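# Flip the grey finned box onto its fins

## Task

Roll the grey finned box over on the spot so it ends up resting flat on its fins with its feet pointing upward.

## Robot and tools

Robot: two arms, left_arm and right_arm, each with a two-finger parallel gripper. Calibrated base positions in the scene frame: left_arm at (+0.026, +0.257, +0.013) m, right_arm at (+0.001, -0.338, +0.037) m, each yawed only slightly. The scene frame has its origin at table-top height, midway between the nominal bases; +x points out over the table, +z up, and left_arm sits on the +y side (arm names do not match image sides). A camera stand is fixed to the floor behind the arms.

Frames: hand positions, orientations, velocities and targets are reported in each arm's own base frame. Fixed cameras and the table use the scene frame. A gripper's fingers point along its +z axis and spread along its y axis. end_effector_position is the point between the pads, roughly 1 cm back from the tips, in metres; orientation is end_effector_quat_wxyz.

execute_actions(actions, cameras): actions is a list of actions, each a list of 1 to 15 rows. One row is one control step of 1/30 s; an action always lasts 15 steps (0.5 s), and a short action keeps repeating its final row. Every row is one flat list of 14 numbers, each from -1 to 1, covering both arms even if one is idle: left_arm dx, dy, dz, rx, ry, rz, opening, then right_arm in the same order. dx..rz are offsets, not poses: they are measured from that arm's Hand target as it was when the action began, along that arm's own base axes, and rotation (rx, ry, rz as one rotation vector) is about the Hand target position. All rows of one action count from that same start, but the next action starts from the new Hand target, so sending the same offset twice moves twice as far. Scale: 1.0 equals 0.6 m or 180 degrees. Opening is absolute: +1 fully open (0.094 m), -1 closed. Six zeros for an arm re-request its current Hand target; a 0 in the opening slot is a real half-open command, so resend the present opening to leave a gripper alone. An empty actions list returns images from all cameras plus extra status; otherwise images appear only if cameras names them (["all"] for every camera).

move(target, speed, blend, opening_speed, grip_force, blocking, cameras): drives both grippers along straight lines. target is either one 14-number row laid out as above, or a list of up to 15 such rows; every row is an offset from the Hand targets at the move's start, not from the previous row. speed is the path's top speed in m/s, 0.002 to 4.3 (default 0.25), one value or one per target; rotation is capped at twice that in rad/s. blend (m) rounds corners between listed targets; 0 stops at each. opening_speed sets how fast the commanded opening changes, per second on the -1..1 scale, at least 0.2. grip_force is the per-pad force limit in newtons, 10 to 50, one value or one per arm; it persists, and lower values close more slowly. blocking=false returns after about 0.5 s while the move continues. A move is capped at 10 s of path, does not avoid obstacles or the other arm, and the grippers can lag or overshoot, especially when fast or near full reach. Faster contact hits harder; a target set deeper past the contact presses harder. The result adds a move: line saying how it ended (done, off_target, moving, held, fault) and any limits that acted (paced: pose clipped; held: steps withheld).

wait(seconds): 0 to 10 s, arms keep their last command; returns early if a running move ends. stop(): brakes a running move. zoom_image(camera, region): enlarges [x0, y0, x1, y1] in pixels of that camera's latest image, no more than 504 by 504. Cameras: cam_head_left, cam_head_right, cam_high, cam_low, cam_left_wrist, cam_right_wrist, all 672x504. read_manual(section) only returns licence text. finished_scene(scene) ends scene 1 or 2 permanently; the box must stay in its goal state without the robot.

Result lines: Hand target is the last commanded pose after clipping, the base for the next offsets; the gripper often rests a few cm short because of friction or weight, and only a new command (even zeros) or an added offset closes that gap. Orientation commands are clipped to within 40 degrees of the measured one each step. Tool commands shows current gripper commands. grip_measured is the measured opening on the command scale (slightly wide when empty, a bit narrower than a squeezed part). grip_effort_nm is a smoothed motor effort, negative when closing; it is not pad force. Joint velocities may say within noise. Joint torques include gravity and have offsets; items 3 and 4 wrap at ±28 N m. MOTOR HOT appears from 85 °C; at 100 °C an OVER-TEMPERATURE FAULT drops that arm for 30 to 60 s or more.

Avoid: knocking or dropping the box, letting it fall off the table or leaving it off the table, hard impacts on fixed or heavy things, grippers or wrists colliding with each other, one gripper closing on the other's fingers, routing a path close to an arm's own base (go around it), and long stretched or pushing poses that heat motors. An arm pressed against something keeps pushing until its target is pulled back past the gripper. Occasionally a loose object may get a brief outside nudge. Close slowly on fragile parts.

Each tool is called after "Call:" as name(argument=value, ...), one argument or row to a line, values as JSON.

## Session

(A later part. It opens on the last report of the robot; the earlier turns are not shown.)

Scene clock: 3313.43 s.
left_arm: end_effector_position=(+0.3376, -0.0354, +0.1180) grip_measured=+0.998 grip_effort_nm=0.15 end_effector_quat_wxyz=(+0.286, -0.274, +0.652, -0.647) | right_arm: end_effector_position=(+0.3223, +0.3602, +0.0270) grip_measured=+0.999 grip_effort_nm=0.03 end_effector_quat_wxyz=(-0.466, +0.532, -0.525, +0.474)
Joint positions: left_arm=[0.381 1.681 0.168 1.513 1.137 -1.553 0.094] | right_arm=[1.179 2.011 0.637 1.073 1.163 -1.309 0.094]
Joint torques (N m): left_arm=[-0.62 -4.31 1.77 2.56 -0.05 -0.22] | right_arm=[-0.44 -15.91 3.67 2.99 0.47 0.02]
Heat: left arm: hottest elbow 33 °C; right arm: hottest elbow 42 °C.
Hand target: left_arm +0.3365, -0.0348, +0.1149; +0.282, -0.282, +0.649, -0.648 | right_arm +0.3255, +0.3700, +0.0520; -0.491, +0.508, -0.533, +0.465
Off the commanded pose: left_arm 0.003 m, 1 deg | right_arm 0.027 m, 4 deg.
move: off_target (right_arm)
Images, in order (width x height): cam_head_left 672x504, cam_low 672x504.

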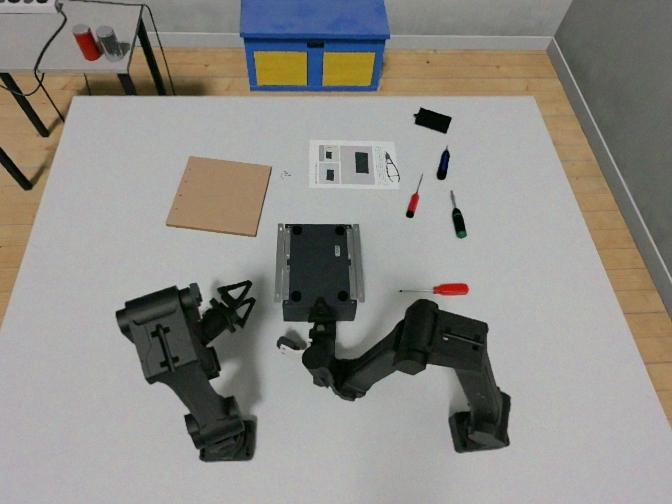

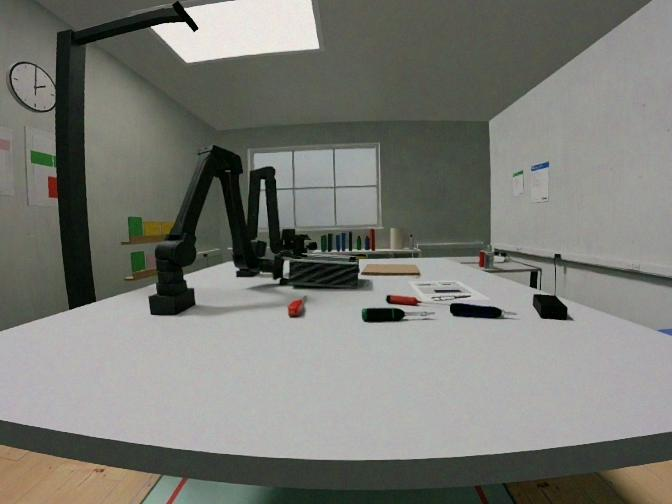

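Call:
move(
  target=[0,0,0,0,0,0,1, 0,0,-0.0122,0.003,0.0321,0,1],
  speed=0.02,
  cameras=["cam_low","cam_head_left","cam_left_wrist"],
)

Call:
zoom_image(
  camera="cam_low",
  region=[270, 240, 370, 310],
)

Scene clock: 3378.37 s.
left_arm: end_effector_position=(+0.3376, -0.0354, +0.1180) grip_measured=+0.998 grip_effort_nm=0.15 end_effector_quat_wxyz=(+0.286, -0.274, +0.652, -0.647) | right_arm: end_effector_position=(+0.3209, +0.3547, +0.0215) grip_measured=+1.000 grip_effort_nm=-0.22 end_effector_quat_wxyz=(-0.441, +0.547, -0.550, +0.451)
Joint positions: left_arm=[0.381 1.681 0.168 1.513 1.137 -1.553 0.094] | right_arm=[1.173 1.932 0.637 0.786 1.139 -1.11 0.094]
Joint torques (N m): left_arm=[-0.5 -4.25 1.77 2.52 -0.05 -0.22] | right_arm=[-0.38 -15.68 4.74 1.54 0.04 0.14]
Heat: left arm: hottest elbow 33 °C; right arm: hottest elbow 39 °C.
Hand target: left_arm +0.3365, -0.0348, +0.1149; +0.282, -0.282, +0.649, -0.648 | right_arm +0.3256, +0.3700, +0.0447; -0.466, +0.528, -0.560, +0.437
Off the commanded pose: left_arm 0.003 m, 1 deg | right_arm 0.028 m, 4 deg.
move: off_target (right_arm)
Images, in order (width x height): cam_head_left 672x504, cam_low 672x504, cam_left_wrist 672x504.

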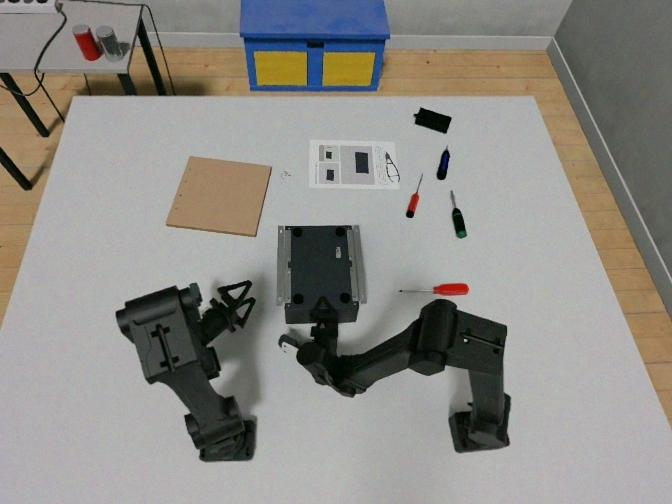

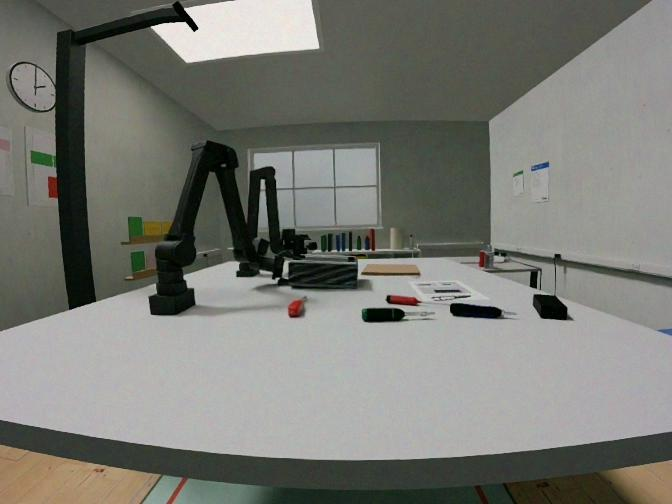

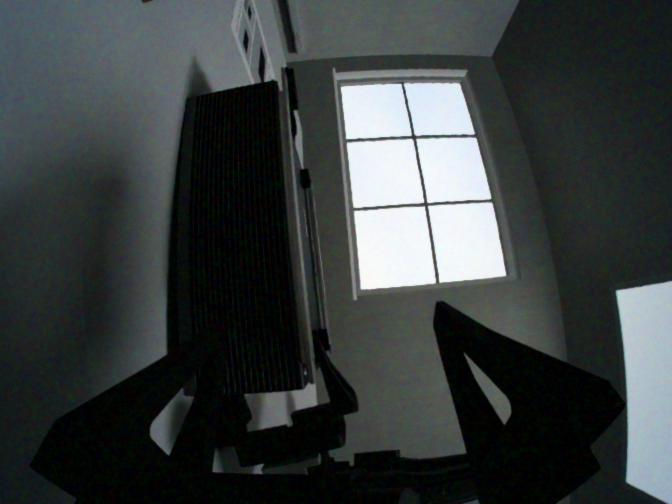

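Scaled by 5.040.

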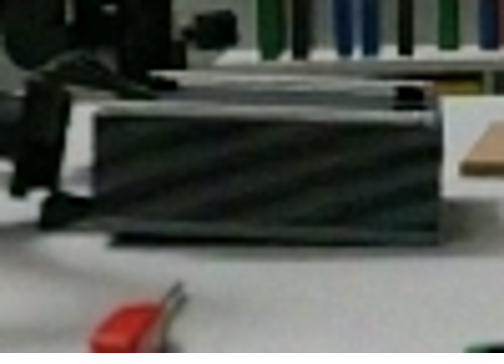

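Call:
zoom_image(
  camera="cam_left_wrist",
  region=[170, 60, 350, 240],
)

Call:
zoom_image(
  camera="cam_left_wrist",
  region=[220, 260, 380, 420],
)

Call:
zoom_image(
  camera="cam_head_left",
  region=[260, 210, 380, 330],
)

Scaled by 2.800 from the camera's 672x504 image, which has a finer 960x720 frame.

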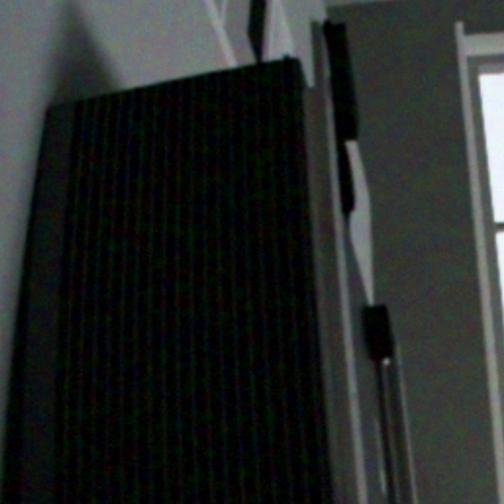

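Scaled by 3.150 from the camera's 672x504 image, which has a finer 960x720 frame.

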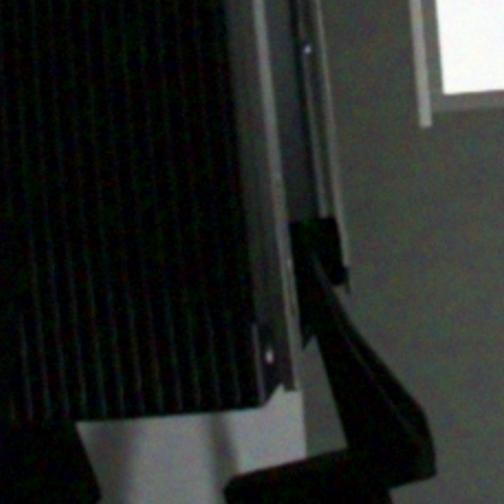

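Scaled by 4.200.

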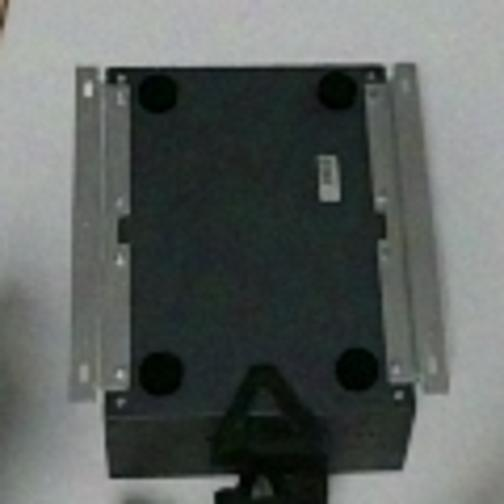

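Call:
move(
  target=[-0.0292,-0.0253,-0.0298,0,0,-0.0944,0.1, 0,0,0,0,0,0,1],
  speed=0.06,
  cameras=["cam_left_wrist","cam_head_left","cam_head_right"],
)

Scene clock: 3491.47 s.
left_arm: end_effector_position=(+0.3155, -0.0543, +0.0995) grip_measured=+0.103 grip_effort_nm=-0.12 end_effector_quat_wxyz=(+0.175, -0.186, +0.684, -0.683) | right_arm: end_effector_position=(+0.3209, +0.3547, +0.0214) grip_measured=+1.000 grip_effort_nm=-0.22 end_effector_quat_wxyz=(-0.441, +0.547, -0.550, +0.451)
Joint positions: left_arm=[0.402 1.79 0.231 1.52 1.456 -1.547 0.052] | right_arm=[1.173 1.932 0.637 0.785 1.139 -1.11 0.094]
Joint torques (N m): left_arm=[0.09 -5.01 2.39 2.3 0.2 0.03] | right_arm=[-0.32 -14.97 4.93 1.59 -0.02 0.2]
Heat: left arm: hottest elbow 33 °C; right arm: hottest elbow 39 °C.
Hand target: left_arm +0.3189, -0.0500, +0.0970; +0.183, -0.183, +0.684, -0.682 | right_arm +0.3256, +0.3700, +0.0446; -0.466, +0.529, -0.560, +0.437
Off the commanded pose: left_arm 0.006 m, 1 deg | right_arm 0.028 m, 4 deg.
move: off_target (right_arm)
Images, in order (width x height): cam_head_left 672x504, cam_head_right 672x504, cam_left_wrist 672x504.

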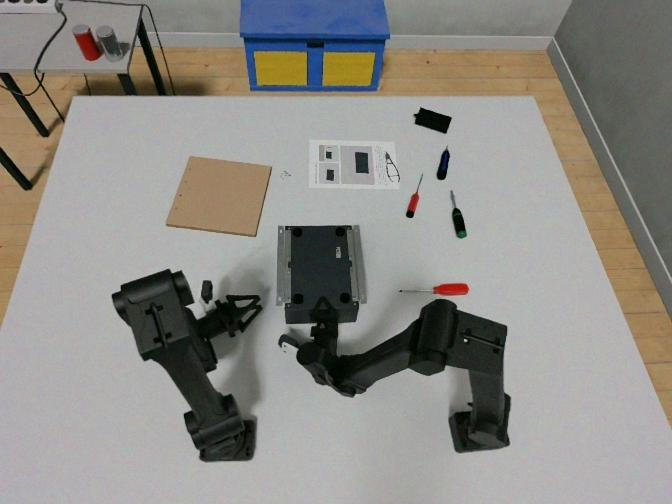

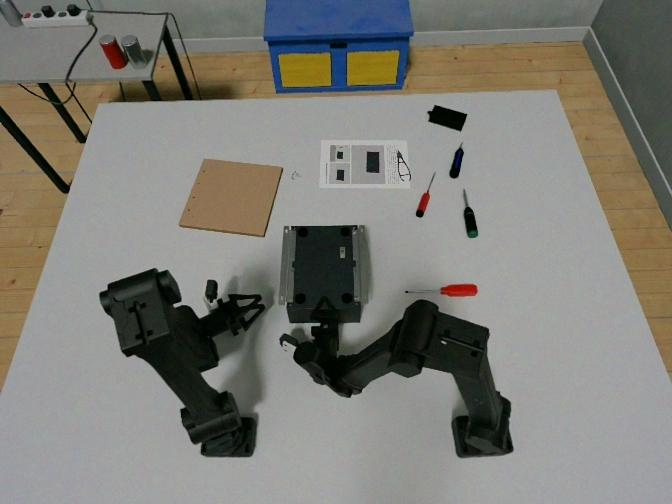

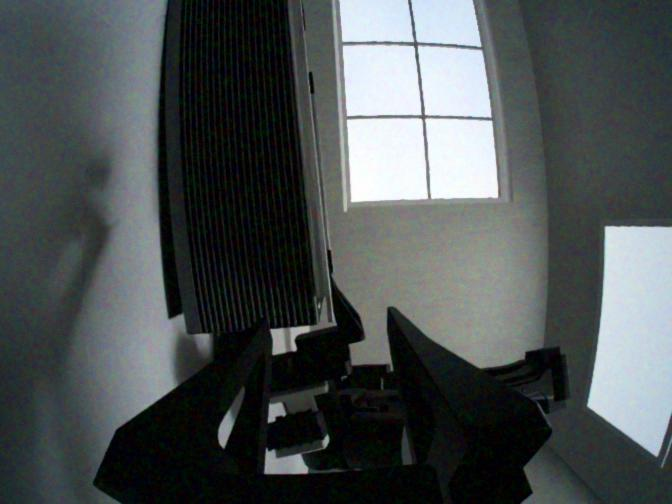

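Call:
zoom_image(
  camera="cam_left_wrist",
  region=[250, 200, 400, 350],
)

Call:
zoom_image(
  camera="cam_left_wrist",
  region=[270, 0, 370, 100],
)

Scaled by 3.360 from the camera's 672x504 image, which has a finer 960x720 frame.

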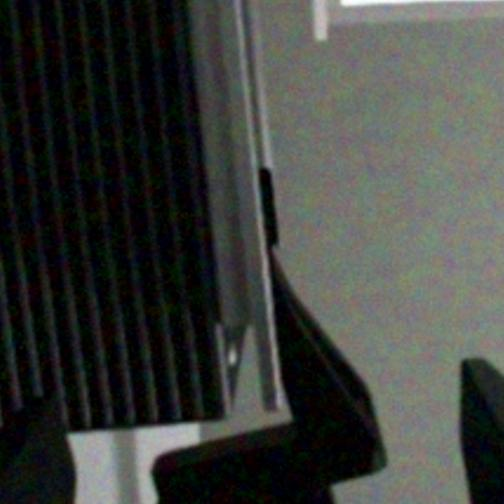

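Scaled by 5.040 from the camera's 672x504 image, which has a finer 960x720 frame.

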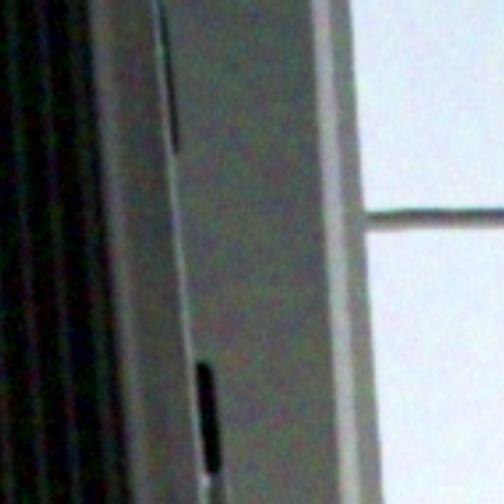

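Call:
move(
  target=[0.0592,-0.0833,-0.0033,0,0,-0.0256,0.1, 0,0,0,0,0,0,1],
  speed=0.04,
  cameras=["cam_left_wrist","cam_head_left"],
)

Call:
zoom_image(
  camera="cam_head_left",
  region=[220, 230, 340, 330],
)

Call:
zoom_image(
  camera="cam_left_wrist",
  region=[220, 200, 420, 380],
)

Scene clock: 3522.27 s.
left_arm: end_effector_position=(+0.3506, -0.0976, +0.1005) grip_measured=+0.103 grip_effort_nm=-0.12 end_effector_quat_wxyz=(+0.168, -0.147, +0.691, -0.687) | right_arm: end_effector_position=(+0.3209, +0.3547, +0.0214) grip_measured=+1.000 grip_effort_nm=-0.22 end_effector_quat_wxyz=(-0.441, +0.547, -0.550, +0.451)
Joint positions: left_arm=[0.213 1.819 0.317 1.508 1.334 -1.547 0.052] | right_arm=[1.173 1.932 0.637 0.785 1.139 -1.11 0.094]
Joint torques (N m): left_arm=[-1.67 -6.01 3.07 1.47 -0.02 -0.23] | right_arm=[-0.97 -15.68 4.82 1.7 -0.02 0.19]
Heat: left arm: hottest elbow 33 °C; right arm: hottest elbow 39 °C.
Hand target: left_arm +0.3546, -0.0999, +0.0951; +0.156, -0.155, +0.691, -0.689 | right_arm +0.3256, +0.3700, +0.0446; -0.466, +0.529, -0.560, +0.437
Off the commanded pose: left_arm 0.007 m, 2 deg | right_arm 0.028 m, 4 deg.
move: off_target (right_arm)
Images, in order (width x height): cam_head_left 672x504, cam_left_wrist 672x504.

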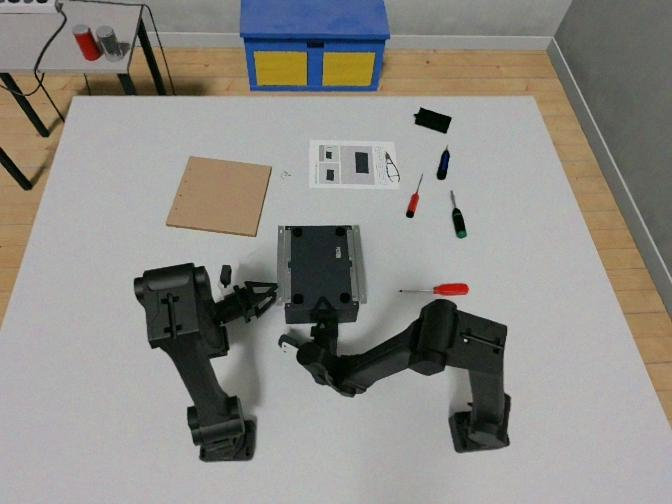

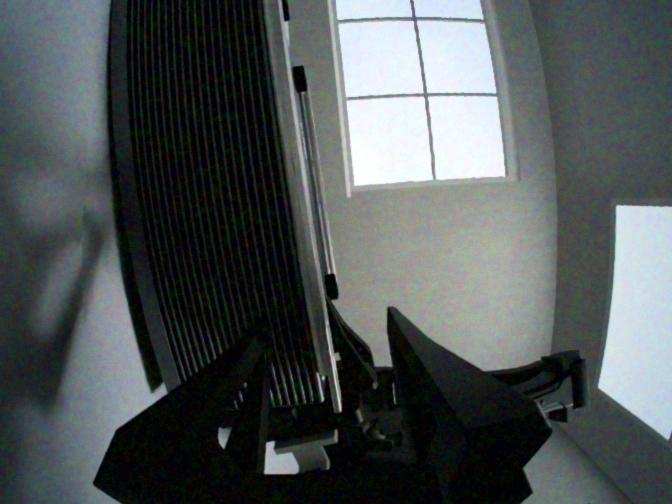

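Scaled by 4.200.

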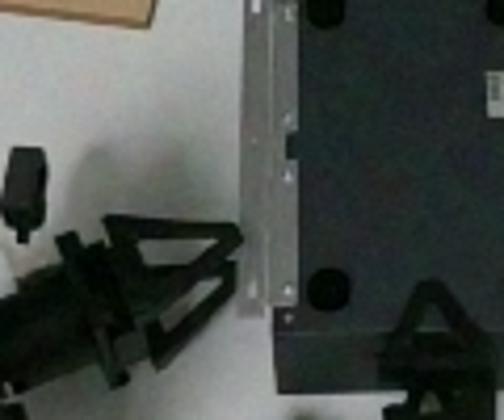

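Scaled by 2.520 from the camera's 672x504 image, which has a finer 960x720 frame.

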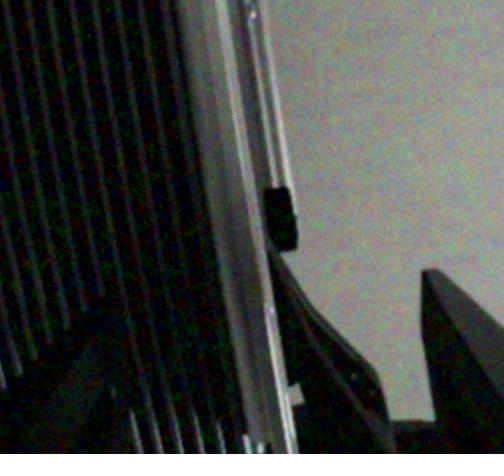

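Call:
move(
  target=[0.005,-0.0242,0,0,0,0,0.1, 0,0,0,0,0,0,1],
  speed=0.03,
  cameras=["cam_left_wrist","cam_head_left"],
)

Call:
zoom_image(
  camera="cam_head_left",
  region=[220, 230, 340, 330],
)

Call:
zoom_image(
  camera="cam_left_wrist",
  region=[220, 260, 420, 440],
)

Scene clock: 3537.77 s.
left_arm: end_effector_position=(+0.3533, -0.1119, +0.1003) grip_measured=+0.103 grip_effort_nm=-0.12 end_effector_quat_wxyz=(+0.168, -0.148, +0.691, -0.688) | right_arm: end_effector_position=(+0.3209, +0.3547, +0.0214) grip_measured=+1.000 grip_effort_nm=-0.22 end_effector_quat_wxyz=(-0.441, +0.547, -0.550, +0.451)
Joint positions: left_arm=[0.161 1.819 0.317 1.508 1.282 -1.548 0.052] | right_arm=[1.173 1.932 0.637 0.785 1.139 -1.11 0.094]
Joint torques (N m): left_arm=[-1.67 -6.18 3.23 1.65 -0.06 -0.24] | right_arm=[-0.67 -15.74 4.89 1.43 0.01 0.13]
Heat: left arm: hottest elbow 33 °C; right arm: hottest elbow 39 °C.
Hand target: left_arm +0.3576, -0.1145, +0.0951; +0.156, -0.155, +0.691, -0.689 | right_arm +0.3256, +0.3700, +0.0446; -0.466, +0.529, -0.560, +0.437
Off the commanded pose: left_arm 0.007 m, 2 deg | right_arm 0.028 m, 4 deg.
move: off_target (right_arm)
Images, in order (width x height): cam_head_left 672x504, cam_left_wrist 672x504.

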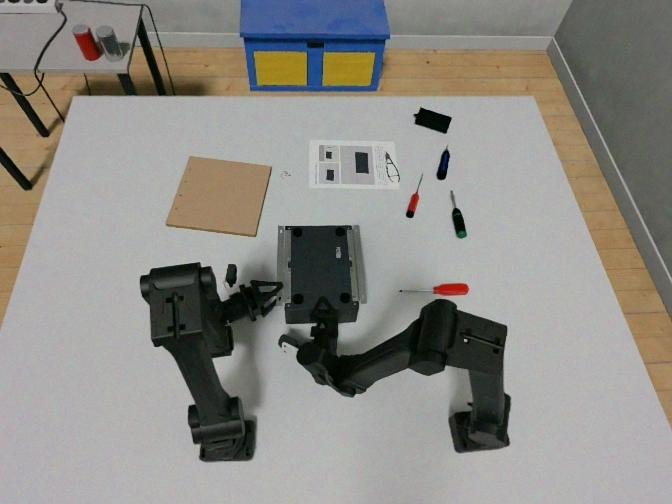

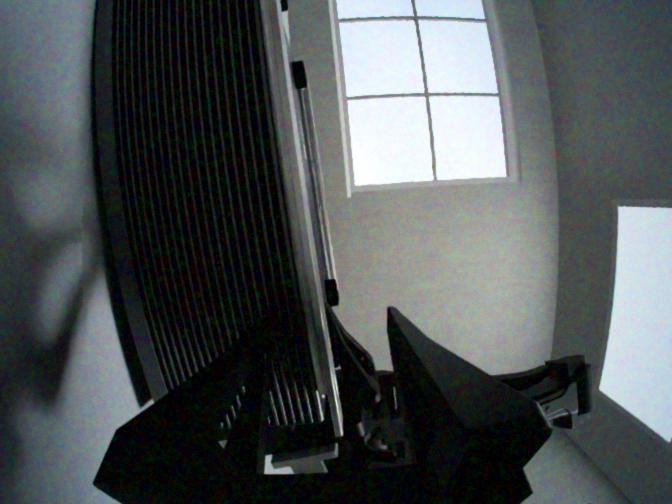

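Scaled by 4.200.

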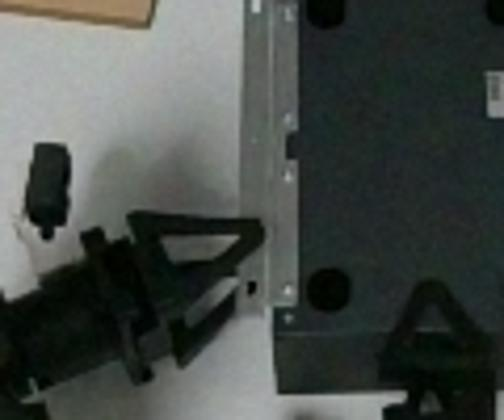

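Scaled by 2.520 from the camera's 672x504 image, which has a finer 960x720 frame.

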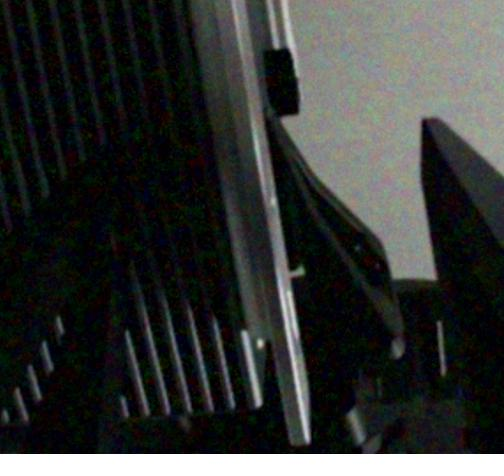

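Call:
move(
  target=[0,0,0,0,0,0,-1, 0,0,0,0,0,0,1],
  grip_force=[40, 50],
  opening_speed=0.5,
  cameras=["cam_left_wrist","cam_head_left"],
)

Call:
zoom_image(
  camera="cam_head_left",
  region=[220, 230, 340, 330],
)

Scene clock: 3544.43 s.
left_arm: end_effector_position=(+0.3533, -0.1118, +0.0967) grip_measured=-0.835 grip_effort_nm=-0.82 end_effector_quat_wxyz=(+0.160, -0.157, +0.690, -0.688) | right_arm: end_effector_position=(+0.3209, +0.3546, +0.0216) grip_measured=+1.000 grip_effort_nm=-0.24 end_effector_quat_wxyz=(-0.440, +0.547, -0.551, +0.451)
Joint positions: left_arm=[0.161 1.829 0.317 1.503 1.28 -1.558 0.008] | right_arm=[1.173 1.93 0.637 0.78 1.139 -1.108 0.094]
Joint torques (N m): left_arm=[-1.61 -6.77 3.18 1.87 0.06 -0.14] | right_arm=[-0.91 -15.44 4.79 1.52 0 0.16]
Heat: left arm: hottest elbow 33 °C; right arm: hottest elbow 39 °C.
Hand target: left_arm +0.3575, -0.1145, +0.0952; +0.156, -0.155, +0.691, -0.689 | right_arm +0.3255, +0.3701, +0.0447; -0.466, +0.529, -0.560, +0.437
Off the commanded pose: left_arm 0.005 m, 1 deg | right_arm 0.028 m, 4 deg.
grip_force (N): 40, 50
move: off_target (right_arm)
Images, in order (width x height): cam_head_left 672x504, cam_left_wrist 672x504.

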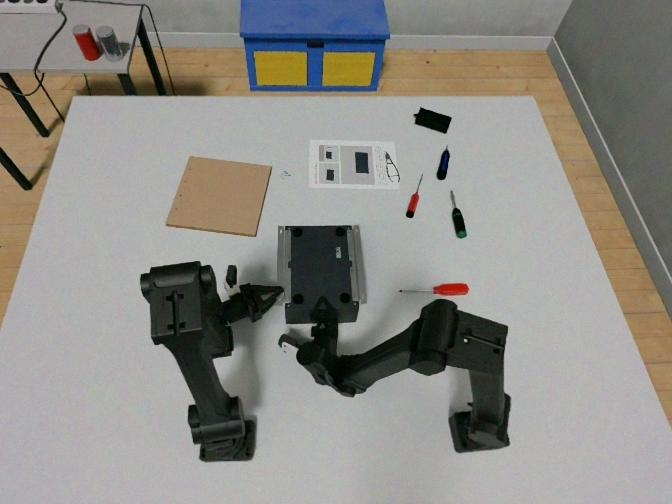

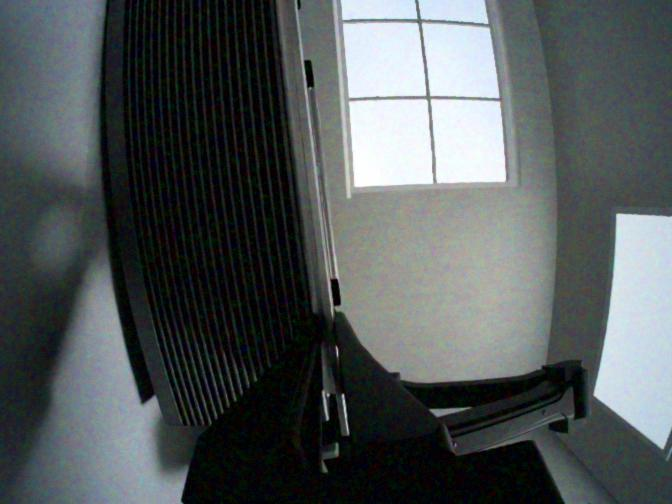

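Scaled by 4.200.

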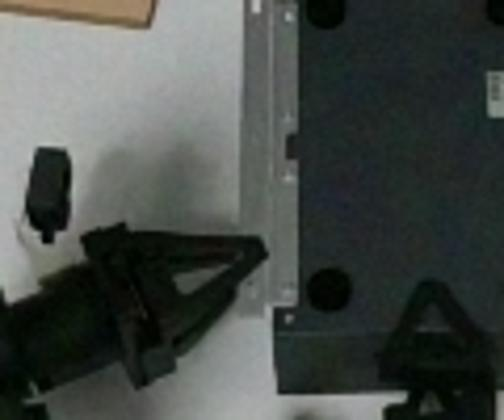

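Call:
move(
  target=[0,0,0.0367,0,0,0,-1, 0,0,0,0,0,0,1],
  speed=0.02,
  cameras=["cam_low","cam_head_left"],
)

Call:
zoom_image(
  camera="cam_low",
  region=[270, 240, 370, 310],
)

Scene clock: 3552.27 s.
left_arm: end_effector_position=(+0.3544, -0.1115, +0.0989) grip_measured=-0.844 grip_effort_nm=-0.82 end_effector_quat_wxyz=(+0.147, -0.172, +0.693, -0.684) | right_arm: end_effector_position=(+0.3213, +0.3546, +0.0231) grip_measured=+1.000 grip_effort_nm=-0.24 end_effector_quat_wxyz=(-0.440, +0.547, -0.551, +0.451)
Joint positions: left_arm=[0.161 1.776 0.316 1.389 1.277 -1.534 0.007] | right_arm=[1.172 1.924 0.637 0.775 1.137 -1.107 0.094]
Joint torques (N m): left_arm=[-1.73 -11.28 3.11 2.37 0.21 -0.45] | right_arm=[-0.26 -14.92 4.93 1.88 0.08 0.16]
Heat: left arm: hottest elbow 33 °C; right arm: hottest elbow 39 °C.
Hand target: left_arm +0.3576, -0.1145, +0.1172; +0.156, -0.155, +0.691, -0.689 | right_arm +0.3256, +0.3700, +0.0447; -0.466, +0.528, -0.560, +0.437
Off the commanded pose: left_arm 0.019 m, 2 deg | right_arm 0.027 m, 4 deg.
grip_force (N): 40, 50
move: off_target (left_arm, right_arm)
Images, in order (width x height): cam_head_left 672x504, cam_low 672x504.

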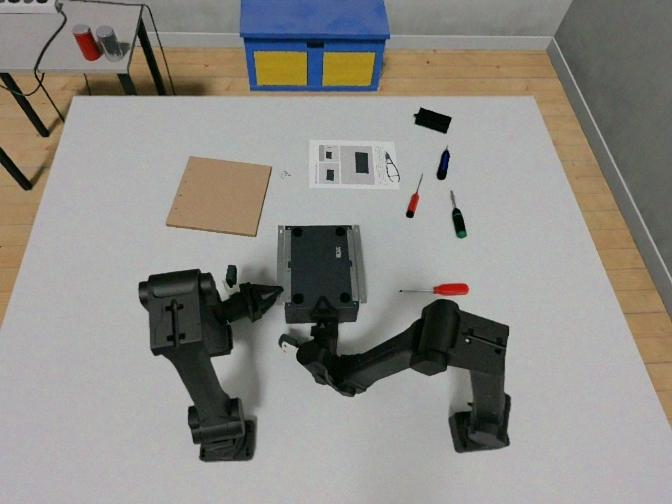

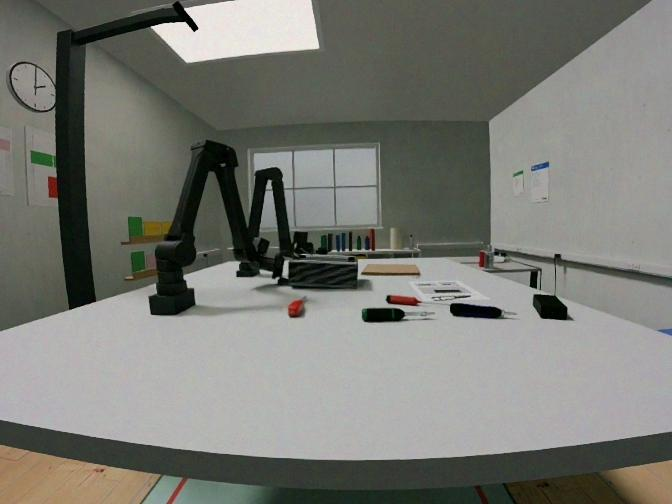

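Scaled by 5.040.

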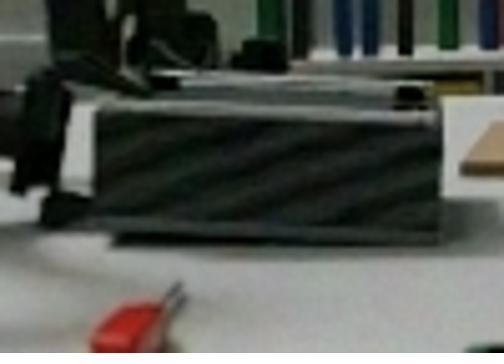

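Call:
move(
  target=[0,0,0.01,0,0,0,-1, 0,0,-0.02,0,0,0,1],
  speed=0.02,
  cameras=["cam_low"],
)

Call:
zoom_image(
  camera="cam_low",
  region=[270, 240, 370, 310],
)

Scene clock: 3560.50 s.
left_arm: end_effector_position=(+0.3543, -0.1114, +0.0991) grip_measured=-0.845 grip_effort_nm=-0.82 end_effector_quat_wxyz=(+0.144, -0.177, +0.695, -0.682) | right_arm: end_effector_position=(+0.3214, +0.3547, +0.0230) grip_measured=+1.000 grip_effort_nm=-0.24 end_effector_quat_wxyz=(-0.441, +0.547, -0.551, +0.451)
Joint positions: left_arm=[0.161 1.756 0.314 1.344 1.273 -1.518 0.007] | right_arm=[1.172 1.926 0.637 0.779 1.137 -1.107 0.094]
Joint torques (N m): left_arm=[-1.67 -12.28 3.34 2.74 0.41 -0.56] | right_arm=[-0.38 -11.34 5.09 2.84 0.09 0.18]
Heat: left arm: hottest elbow 33 °C; right arm: hottest elbow 39 °C.
Hand target: left_arm +0.3575, -0.1145, +0.1231; +0.156, -0.155, +0.691, -0.689 | right_arm +0.3257, +0.3700, +0.0328; -0.466, +0.528, -0.560, +0.437
Off the commanded pose: left_arm 0.024 m, 3 deg | right_arm 0.019 m, 4 deg.
grip_force (N): 40, 50
move: off_target (left_arm, right_arm)
Images, in order (width x height): cam_low 672x504.

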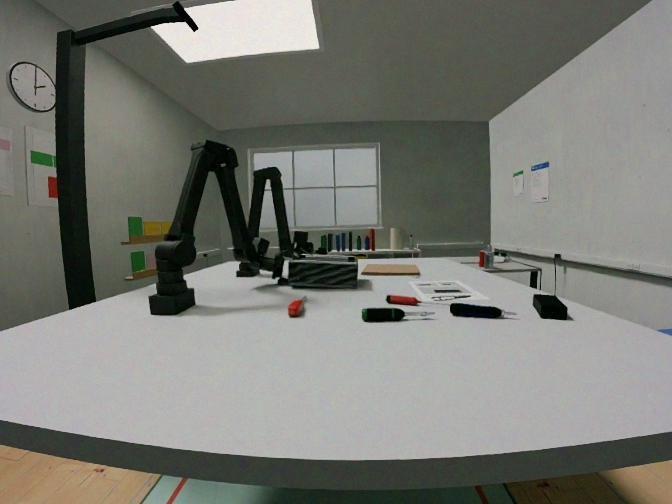

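Scaled by 5.040.

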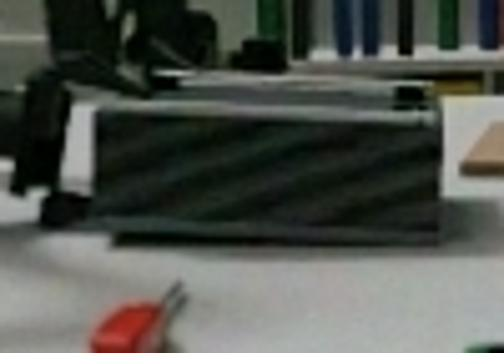

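Call:
move(
  target=[0,0,0,0,0,0,-1, 0,0,-0.0167,0,0,0,1],
  speed=0.02,
  cameras=["cam_low","cam_left_wrist"],
)

Call:
zoom_image(
  camera="cam_low",
  region=[270, 240, 370, 310],
)

Scene clock: 3566.67 s.
left_arm: end_effector_position=(+0.3536, -0.1114, +0.0978) grip_measured=-0.845 grip_effort_nm=-0.82 end_effector_quat_wxyz=(+0.145, -0.177, +0.696, -0.680) | right_arm: end_effector_position=(+0.3217, +0.3544, +0.0203) grip_measured=+1.000 grip_effort_nm=-0.24 end_effector_quat_wxyz=(-0.444, +0.543, -0.551, +0.453)
Joint positions: left_arm=[0.161 1.755 0.311 1.335 1.271 -1.506 0.007] | right_arm=[1.172 1.945 0.637 0.817 1.143 -1.119 0.094]
Joint torques (N m): left_arm=[-1.79 -12.45 3.48 2.73 0.51 -0.61] | right_arm=[-0.21 -10.17 5.34 2.59 -0.18 0.3]
Heat: left arm: hottest elbow 33 °C; right arm: hottest elbow 39 °C.
Hand target: left_arm +0.3575, -0.1145, +0.1231; +0.156, -0.155, +0.691, -0.689 | right_arm +0.3256, +0.3700, +0.0227; -0.466, +0.528, -0.560, +0.437
Off the commanded pose: left_arm 0.026 m, 3 deg | right_arm 0.016 m, 4 deg.
grip_force (N): 40, 50
move: off_target (left_arm, right_arm)
Images, in order (width x height): cam_low 672x504, cam_left_wrist 672x504.

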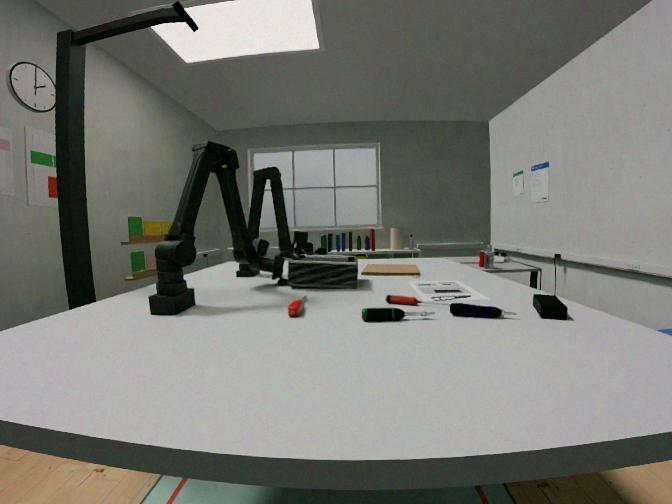

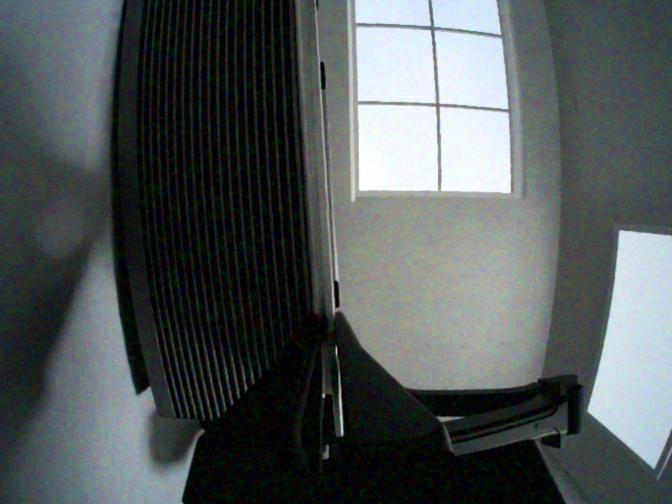

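Scaled by 5.040.

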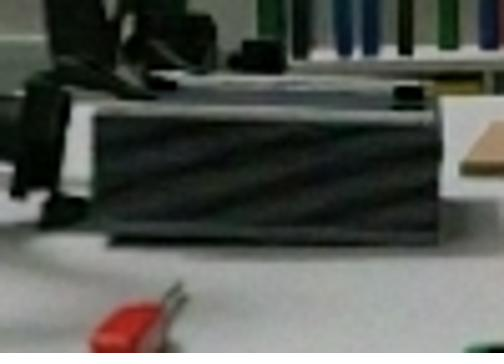

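Call:
move(
  target=[0,0,0.007,0,0,0,-1, 0,0,-0.01,0,0,0,1],
  speed=0.02,
  cameras=["cam_low"],
)

Call:
zoom_image(
  camera="cam_low",
  region=[270, 240, 370, 310],
)

Scene clock: 3571.97 s.
left_arm: end_effector_position=(+0.3542, -0.1113, +0.0988) grip_measured=-0.845 grip_effort_nm=-0.82 end_effector_quat_wxyz=(+0.144, -0.180, +0.697, -0.679) | right_arm: end_effector_position=(+0.3219, +0.3549, +0.0205) grip_measured=+1.000 grip_effort_nm=-0.24 end_effector_quat_wxyz=(-0.447, +0.541, -0.551, +0.452)
Joint positions: left_arm=[0.161 1.74 0.311 1.307 1.268 -1.498 0.007] | right_arm=[1.172 1.949 0.637 0.833 1.143 -1.126 0.094]
Joint torques (N m): left_arm=[-1.44 -12.86 3.56 2.86 0.66 -0.68] | right_arm=[-0.44 -9.23 5.38 2.5 -0.18 0.43]
Heat: left arm: hottest elbow 33 °C; right arm: hottest elbow 39 °C.
Hand target: left_arm +0.3575, -0.1145, +0.1273; +0.156, -0.155, +0.691, -0.689 | right_arm +0.3257, +0.3700, +0.0168; -0.466, +0.528, -0.560, +0.437
Off the commanded pose: left_arm 0.029 m, 3 deg | right_arm 0.016 m, 3 deg.
grip_force (N): 40, 50
move: off_target (left_arm, right_arm)
Images, in order (width x height): cam_low 672x504.

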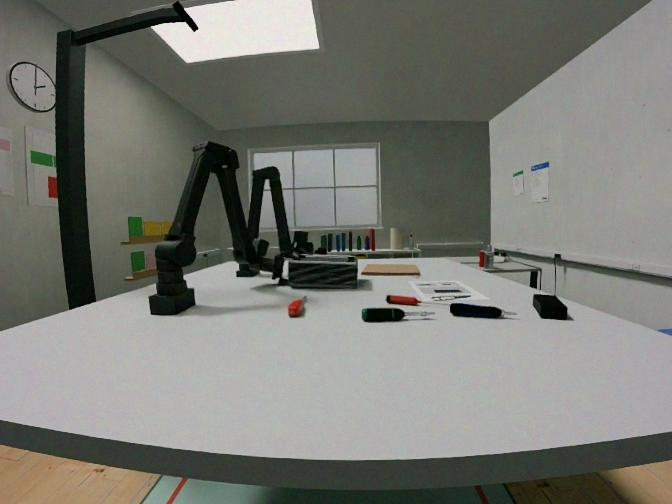

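Scaled by 5.040.

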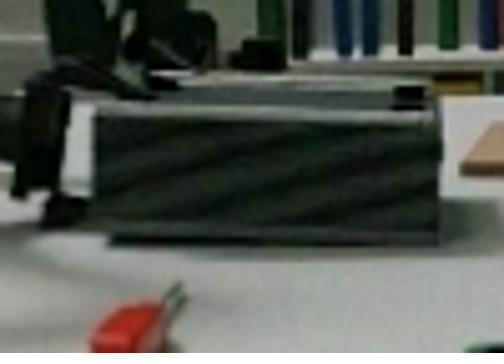

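Call:
move(
  target=[0,0,0.03,0,0,0,-1, 0,0,0,0,0,0,1],
  speed=0.02,
  cameras=["cam_low","cam_left_wrist"],
)

Call:
zoom_image(
  camera="cam_low",
  region=[270, 240, 370, 310],
)

Scene clock: 3585.87 s.
left_arm: end_effector_position=(+0.3538, -0.1115, +0.1056) grip_measured=-0.845 grip_effort_nm=-0.83 end_effector_quat_wxyz=(+0.143, -0.187, +0.701, -0.673) | right_arm: end_effector_position=(+0.3223, +0.3558, +0.0218) grip_measured=+1.000 grip_effort_nm=-0.24 end_effector_quat_wxyz=(-0.457, +0.530, -0.558, +0.446)
Joint positions: left_arm=[0.158 1.667 0.306 1.19 1.255 -1.461 0.007] | right_arm=[1.172 1.951 0.637 0.849 1.145 -1.105 0.094]
Joint torques (N m): left_arm=[-1.44 -14.04 4.64 3.44 1.21 -0.94] | right_arm=[-0.09 -9.23 5.34 2.21 -0.24 0.19]
Heat: left arm: hottest elbow 33 °C; right arm: hottest elbow 39 °C.
Hand target: left_arm +0.3576, -0.1145, +0.1454; +0.156, -0.155, +0.691, -0.689 | right_arm +0.3255, +0.3701, +0.0166; -0.466, +0.529, -0.560, +0.436
Off the commanded pose: left_arm 0.040 m, 4 deg | right_arm 0.015 m, 2 deg.
grip_force (N): 40, 50
move: off_target (left_arm, right_arm)
Images, in order (width x height): cam_low 672x504, cam_left_wrist 672x504.

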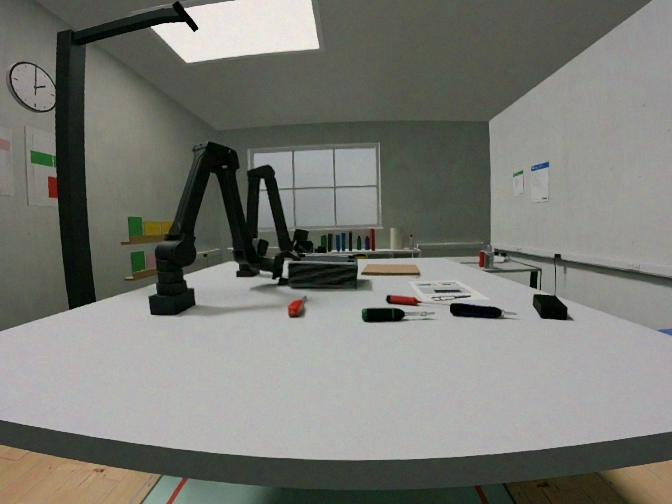

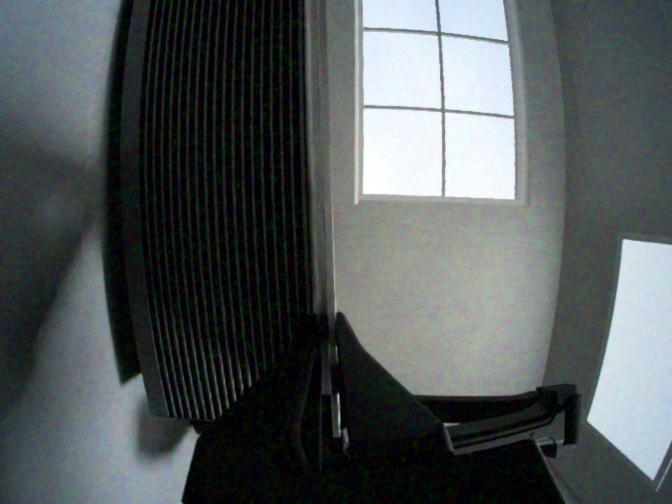

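Scaled by 5.040.

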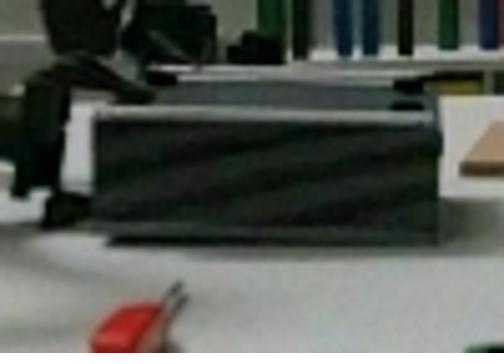

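Call:
move(
  target=[0,0,0,0,0,0,-1, -0.035,-0.017,0,0,0,0,1],
  speed=0.02,
  cameras=["cam_low","cam_head_left"],
)

Call:
zoom_image(
  camera="cam_low",
  region=[270, 240, 370, 310],
)

Call:
zoom_image(
  camera="cam_head_left",
  region=[250, 210, 370, 330],
)

Scene clock: 3602.20 s.
left_arm: end_effector_position=(+0.3499, -0.1126, +0.1084) grip_measured=-0.844 grip_effort_nm=-0.83 end_effector_quat_wxyz=(+0.144, -0.182, +0.703, -0.673) | right_arm: end_effector_position=(+0.3173, +0.3551, +0.0225) grip_measured=+1.000 grip_effort_nm=-0.24 end_effector_quat_wxyz=(-0.459, +0.524, -0.561, +0.447)
Joint positions: left_arm=[0.158 1.645 0.298 1.172 1.261 -1.447 0.007] | right_arm=[1.185 1.951 0.634 0.849 1.166 -1.088 0.094]
Joint torques (N m): left_arm=[-1.08 -12.92 5.39 3.17 1.04 -0.96] | right_arm=[1.79 -11.22 2.28 1.78 0.31 0.38]
Heat: left arm: hottest elbow 33 °C; right arm: hottest elbow 39 °C.
Hand target: left_arm +0.3576, -0.1144, +0.1453; +0.156, -0.155, +0.691, -0.689 | right_arm +0.3045, +0.3598, +0.0166; -0.466, +0.529, -0.560, +0.437
Off the commanded pose: left_arm 0.038 m, 4 deg | right_arm 0.015 m, 2 deg.
grip_force (N): 40, 50
move: off_target (left_arm, right_arm)
Images, in order (width x height): cam_head_left 672x504, cam_low 672x504.

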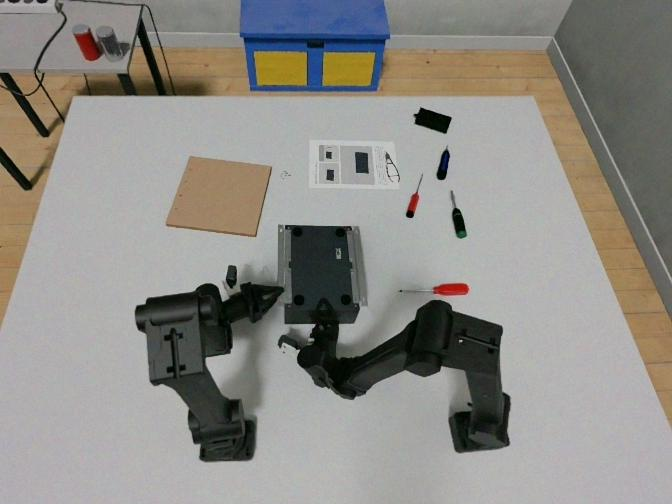

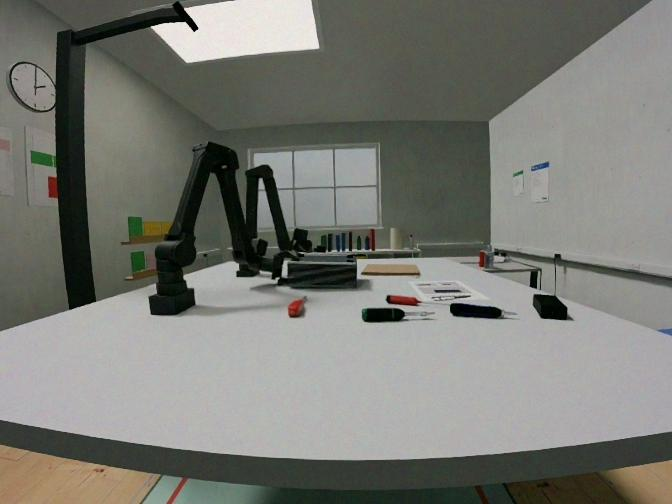

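Scaled by 5.040.

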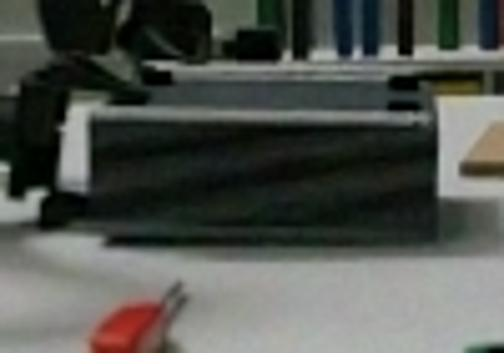

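Scaled by 4.200.

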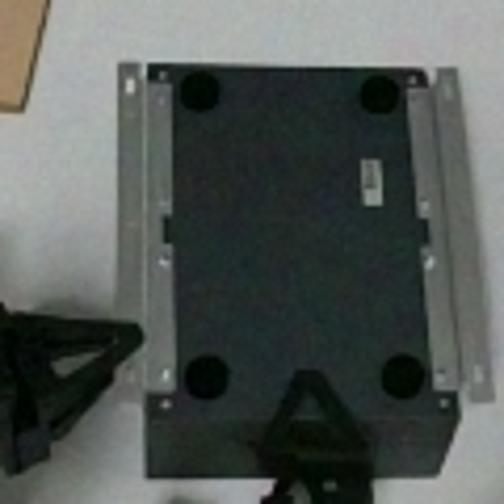

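Call:
move(
  target=[-0.005,0,0.0333,0,0,0,-1, 0.01,0,-0.005,0,0,0,1],
  speed=0.02,
  cameras=["cam_low","cam_head_left"],
)

Call:
zoom_image(
  camera="cam_low",
  region=[270, 240, 370, 310],
)

Scene clock: 3621.60 s.
left_arm: end_effector_position=(+0.3472, -0.1143, +0.1239) grip_measured=-0.907 grip_effort_nm=-0.83 end_effector_quat_wxyz=(+0.135, -0.189, +0.701, -0.674) | right_arm: end_effector_position=(+0.3158, +0.3565, +0.0260) grip_measured=+1.000 grip_effort_nm=-0.19 end_effector_quat_wxyz=(+0.479, -0.501, +0.576, -0.433)
Joint positions: left_arm=[0.154 1.554 0.294 1.081 1.26 -1.467 0.004] | right_arm=[1.191 1.951 0.632 0.873 1.174 -1.035 0.094]
Joint torques (N m): left_arm=[-1.03 -13.04 6.32 3.32 1.06 -0.86] | right_arm=[-0.03 -9.7 2.92 1.42 -0.51 -0.23]
Heat: left arm: hottest elbow 34 °C; right arm: hottest elbow 38 °C.
Hand target: left_arm +0.3546, -0.1144, +0.1653; +0.156, -0.155, +0.691, -0.689 | right_arm +0.3105, +0.3598, +0.0136; +0.466, -0.529, +0.560, -0.437
Off the commanded pose: left_arm 0.042 m, 5 deg | right_arm 0.014 m, 4 deg.
grip_force (N): 40, 50
move: off_target (left_arm, right_arm)
Images, in order (width x height): cam_head_left 672x504, cam_low 672x504.

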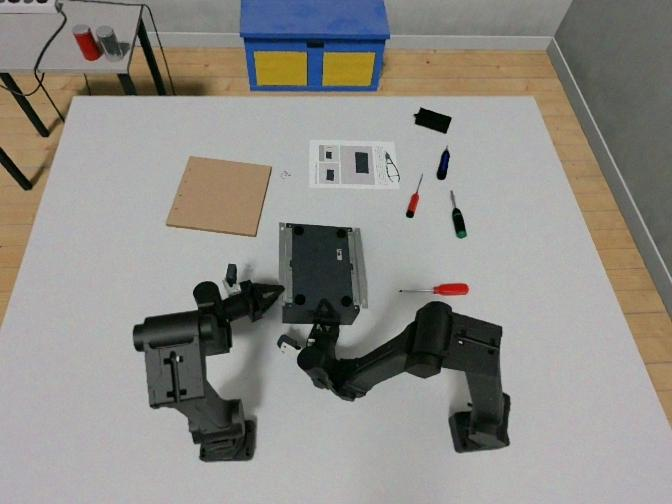

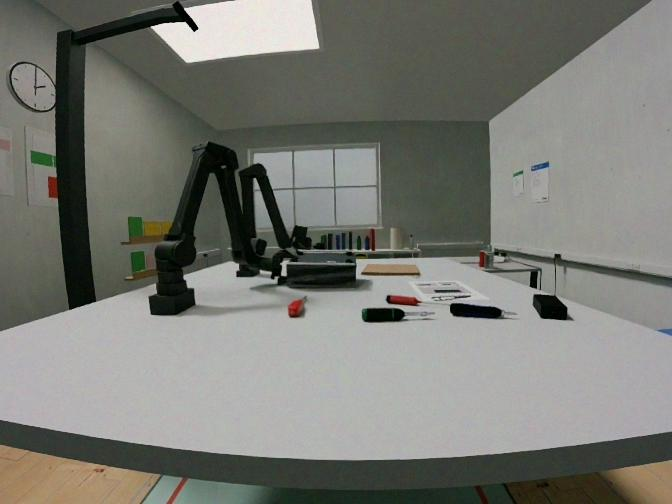

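Scaled by 5.040.

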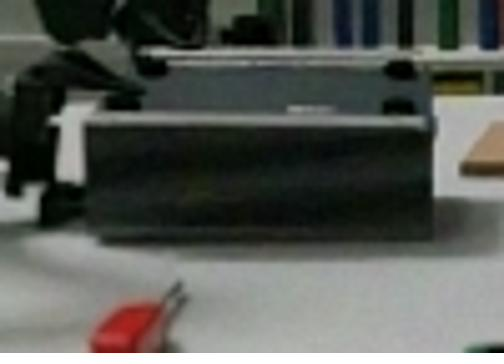

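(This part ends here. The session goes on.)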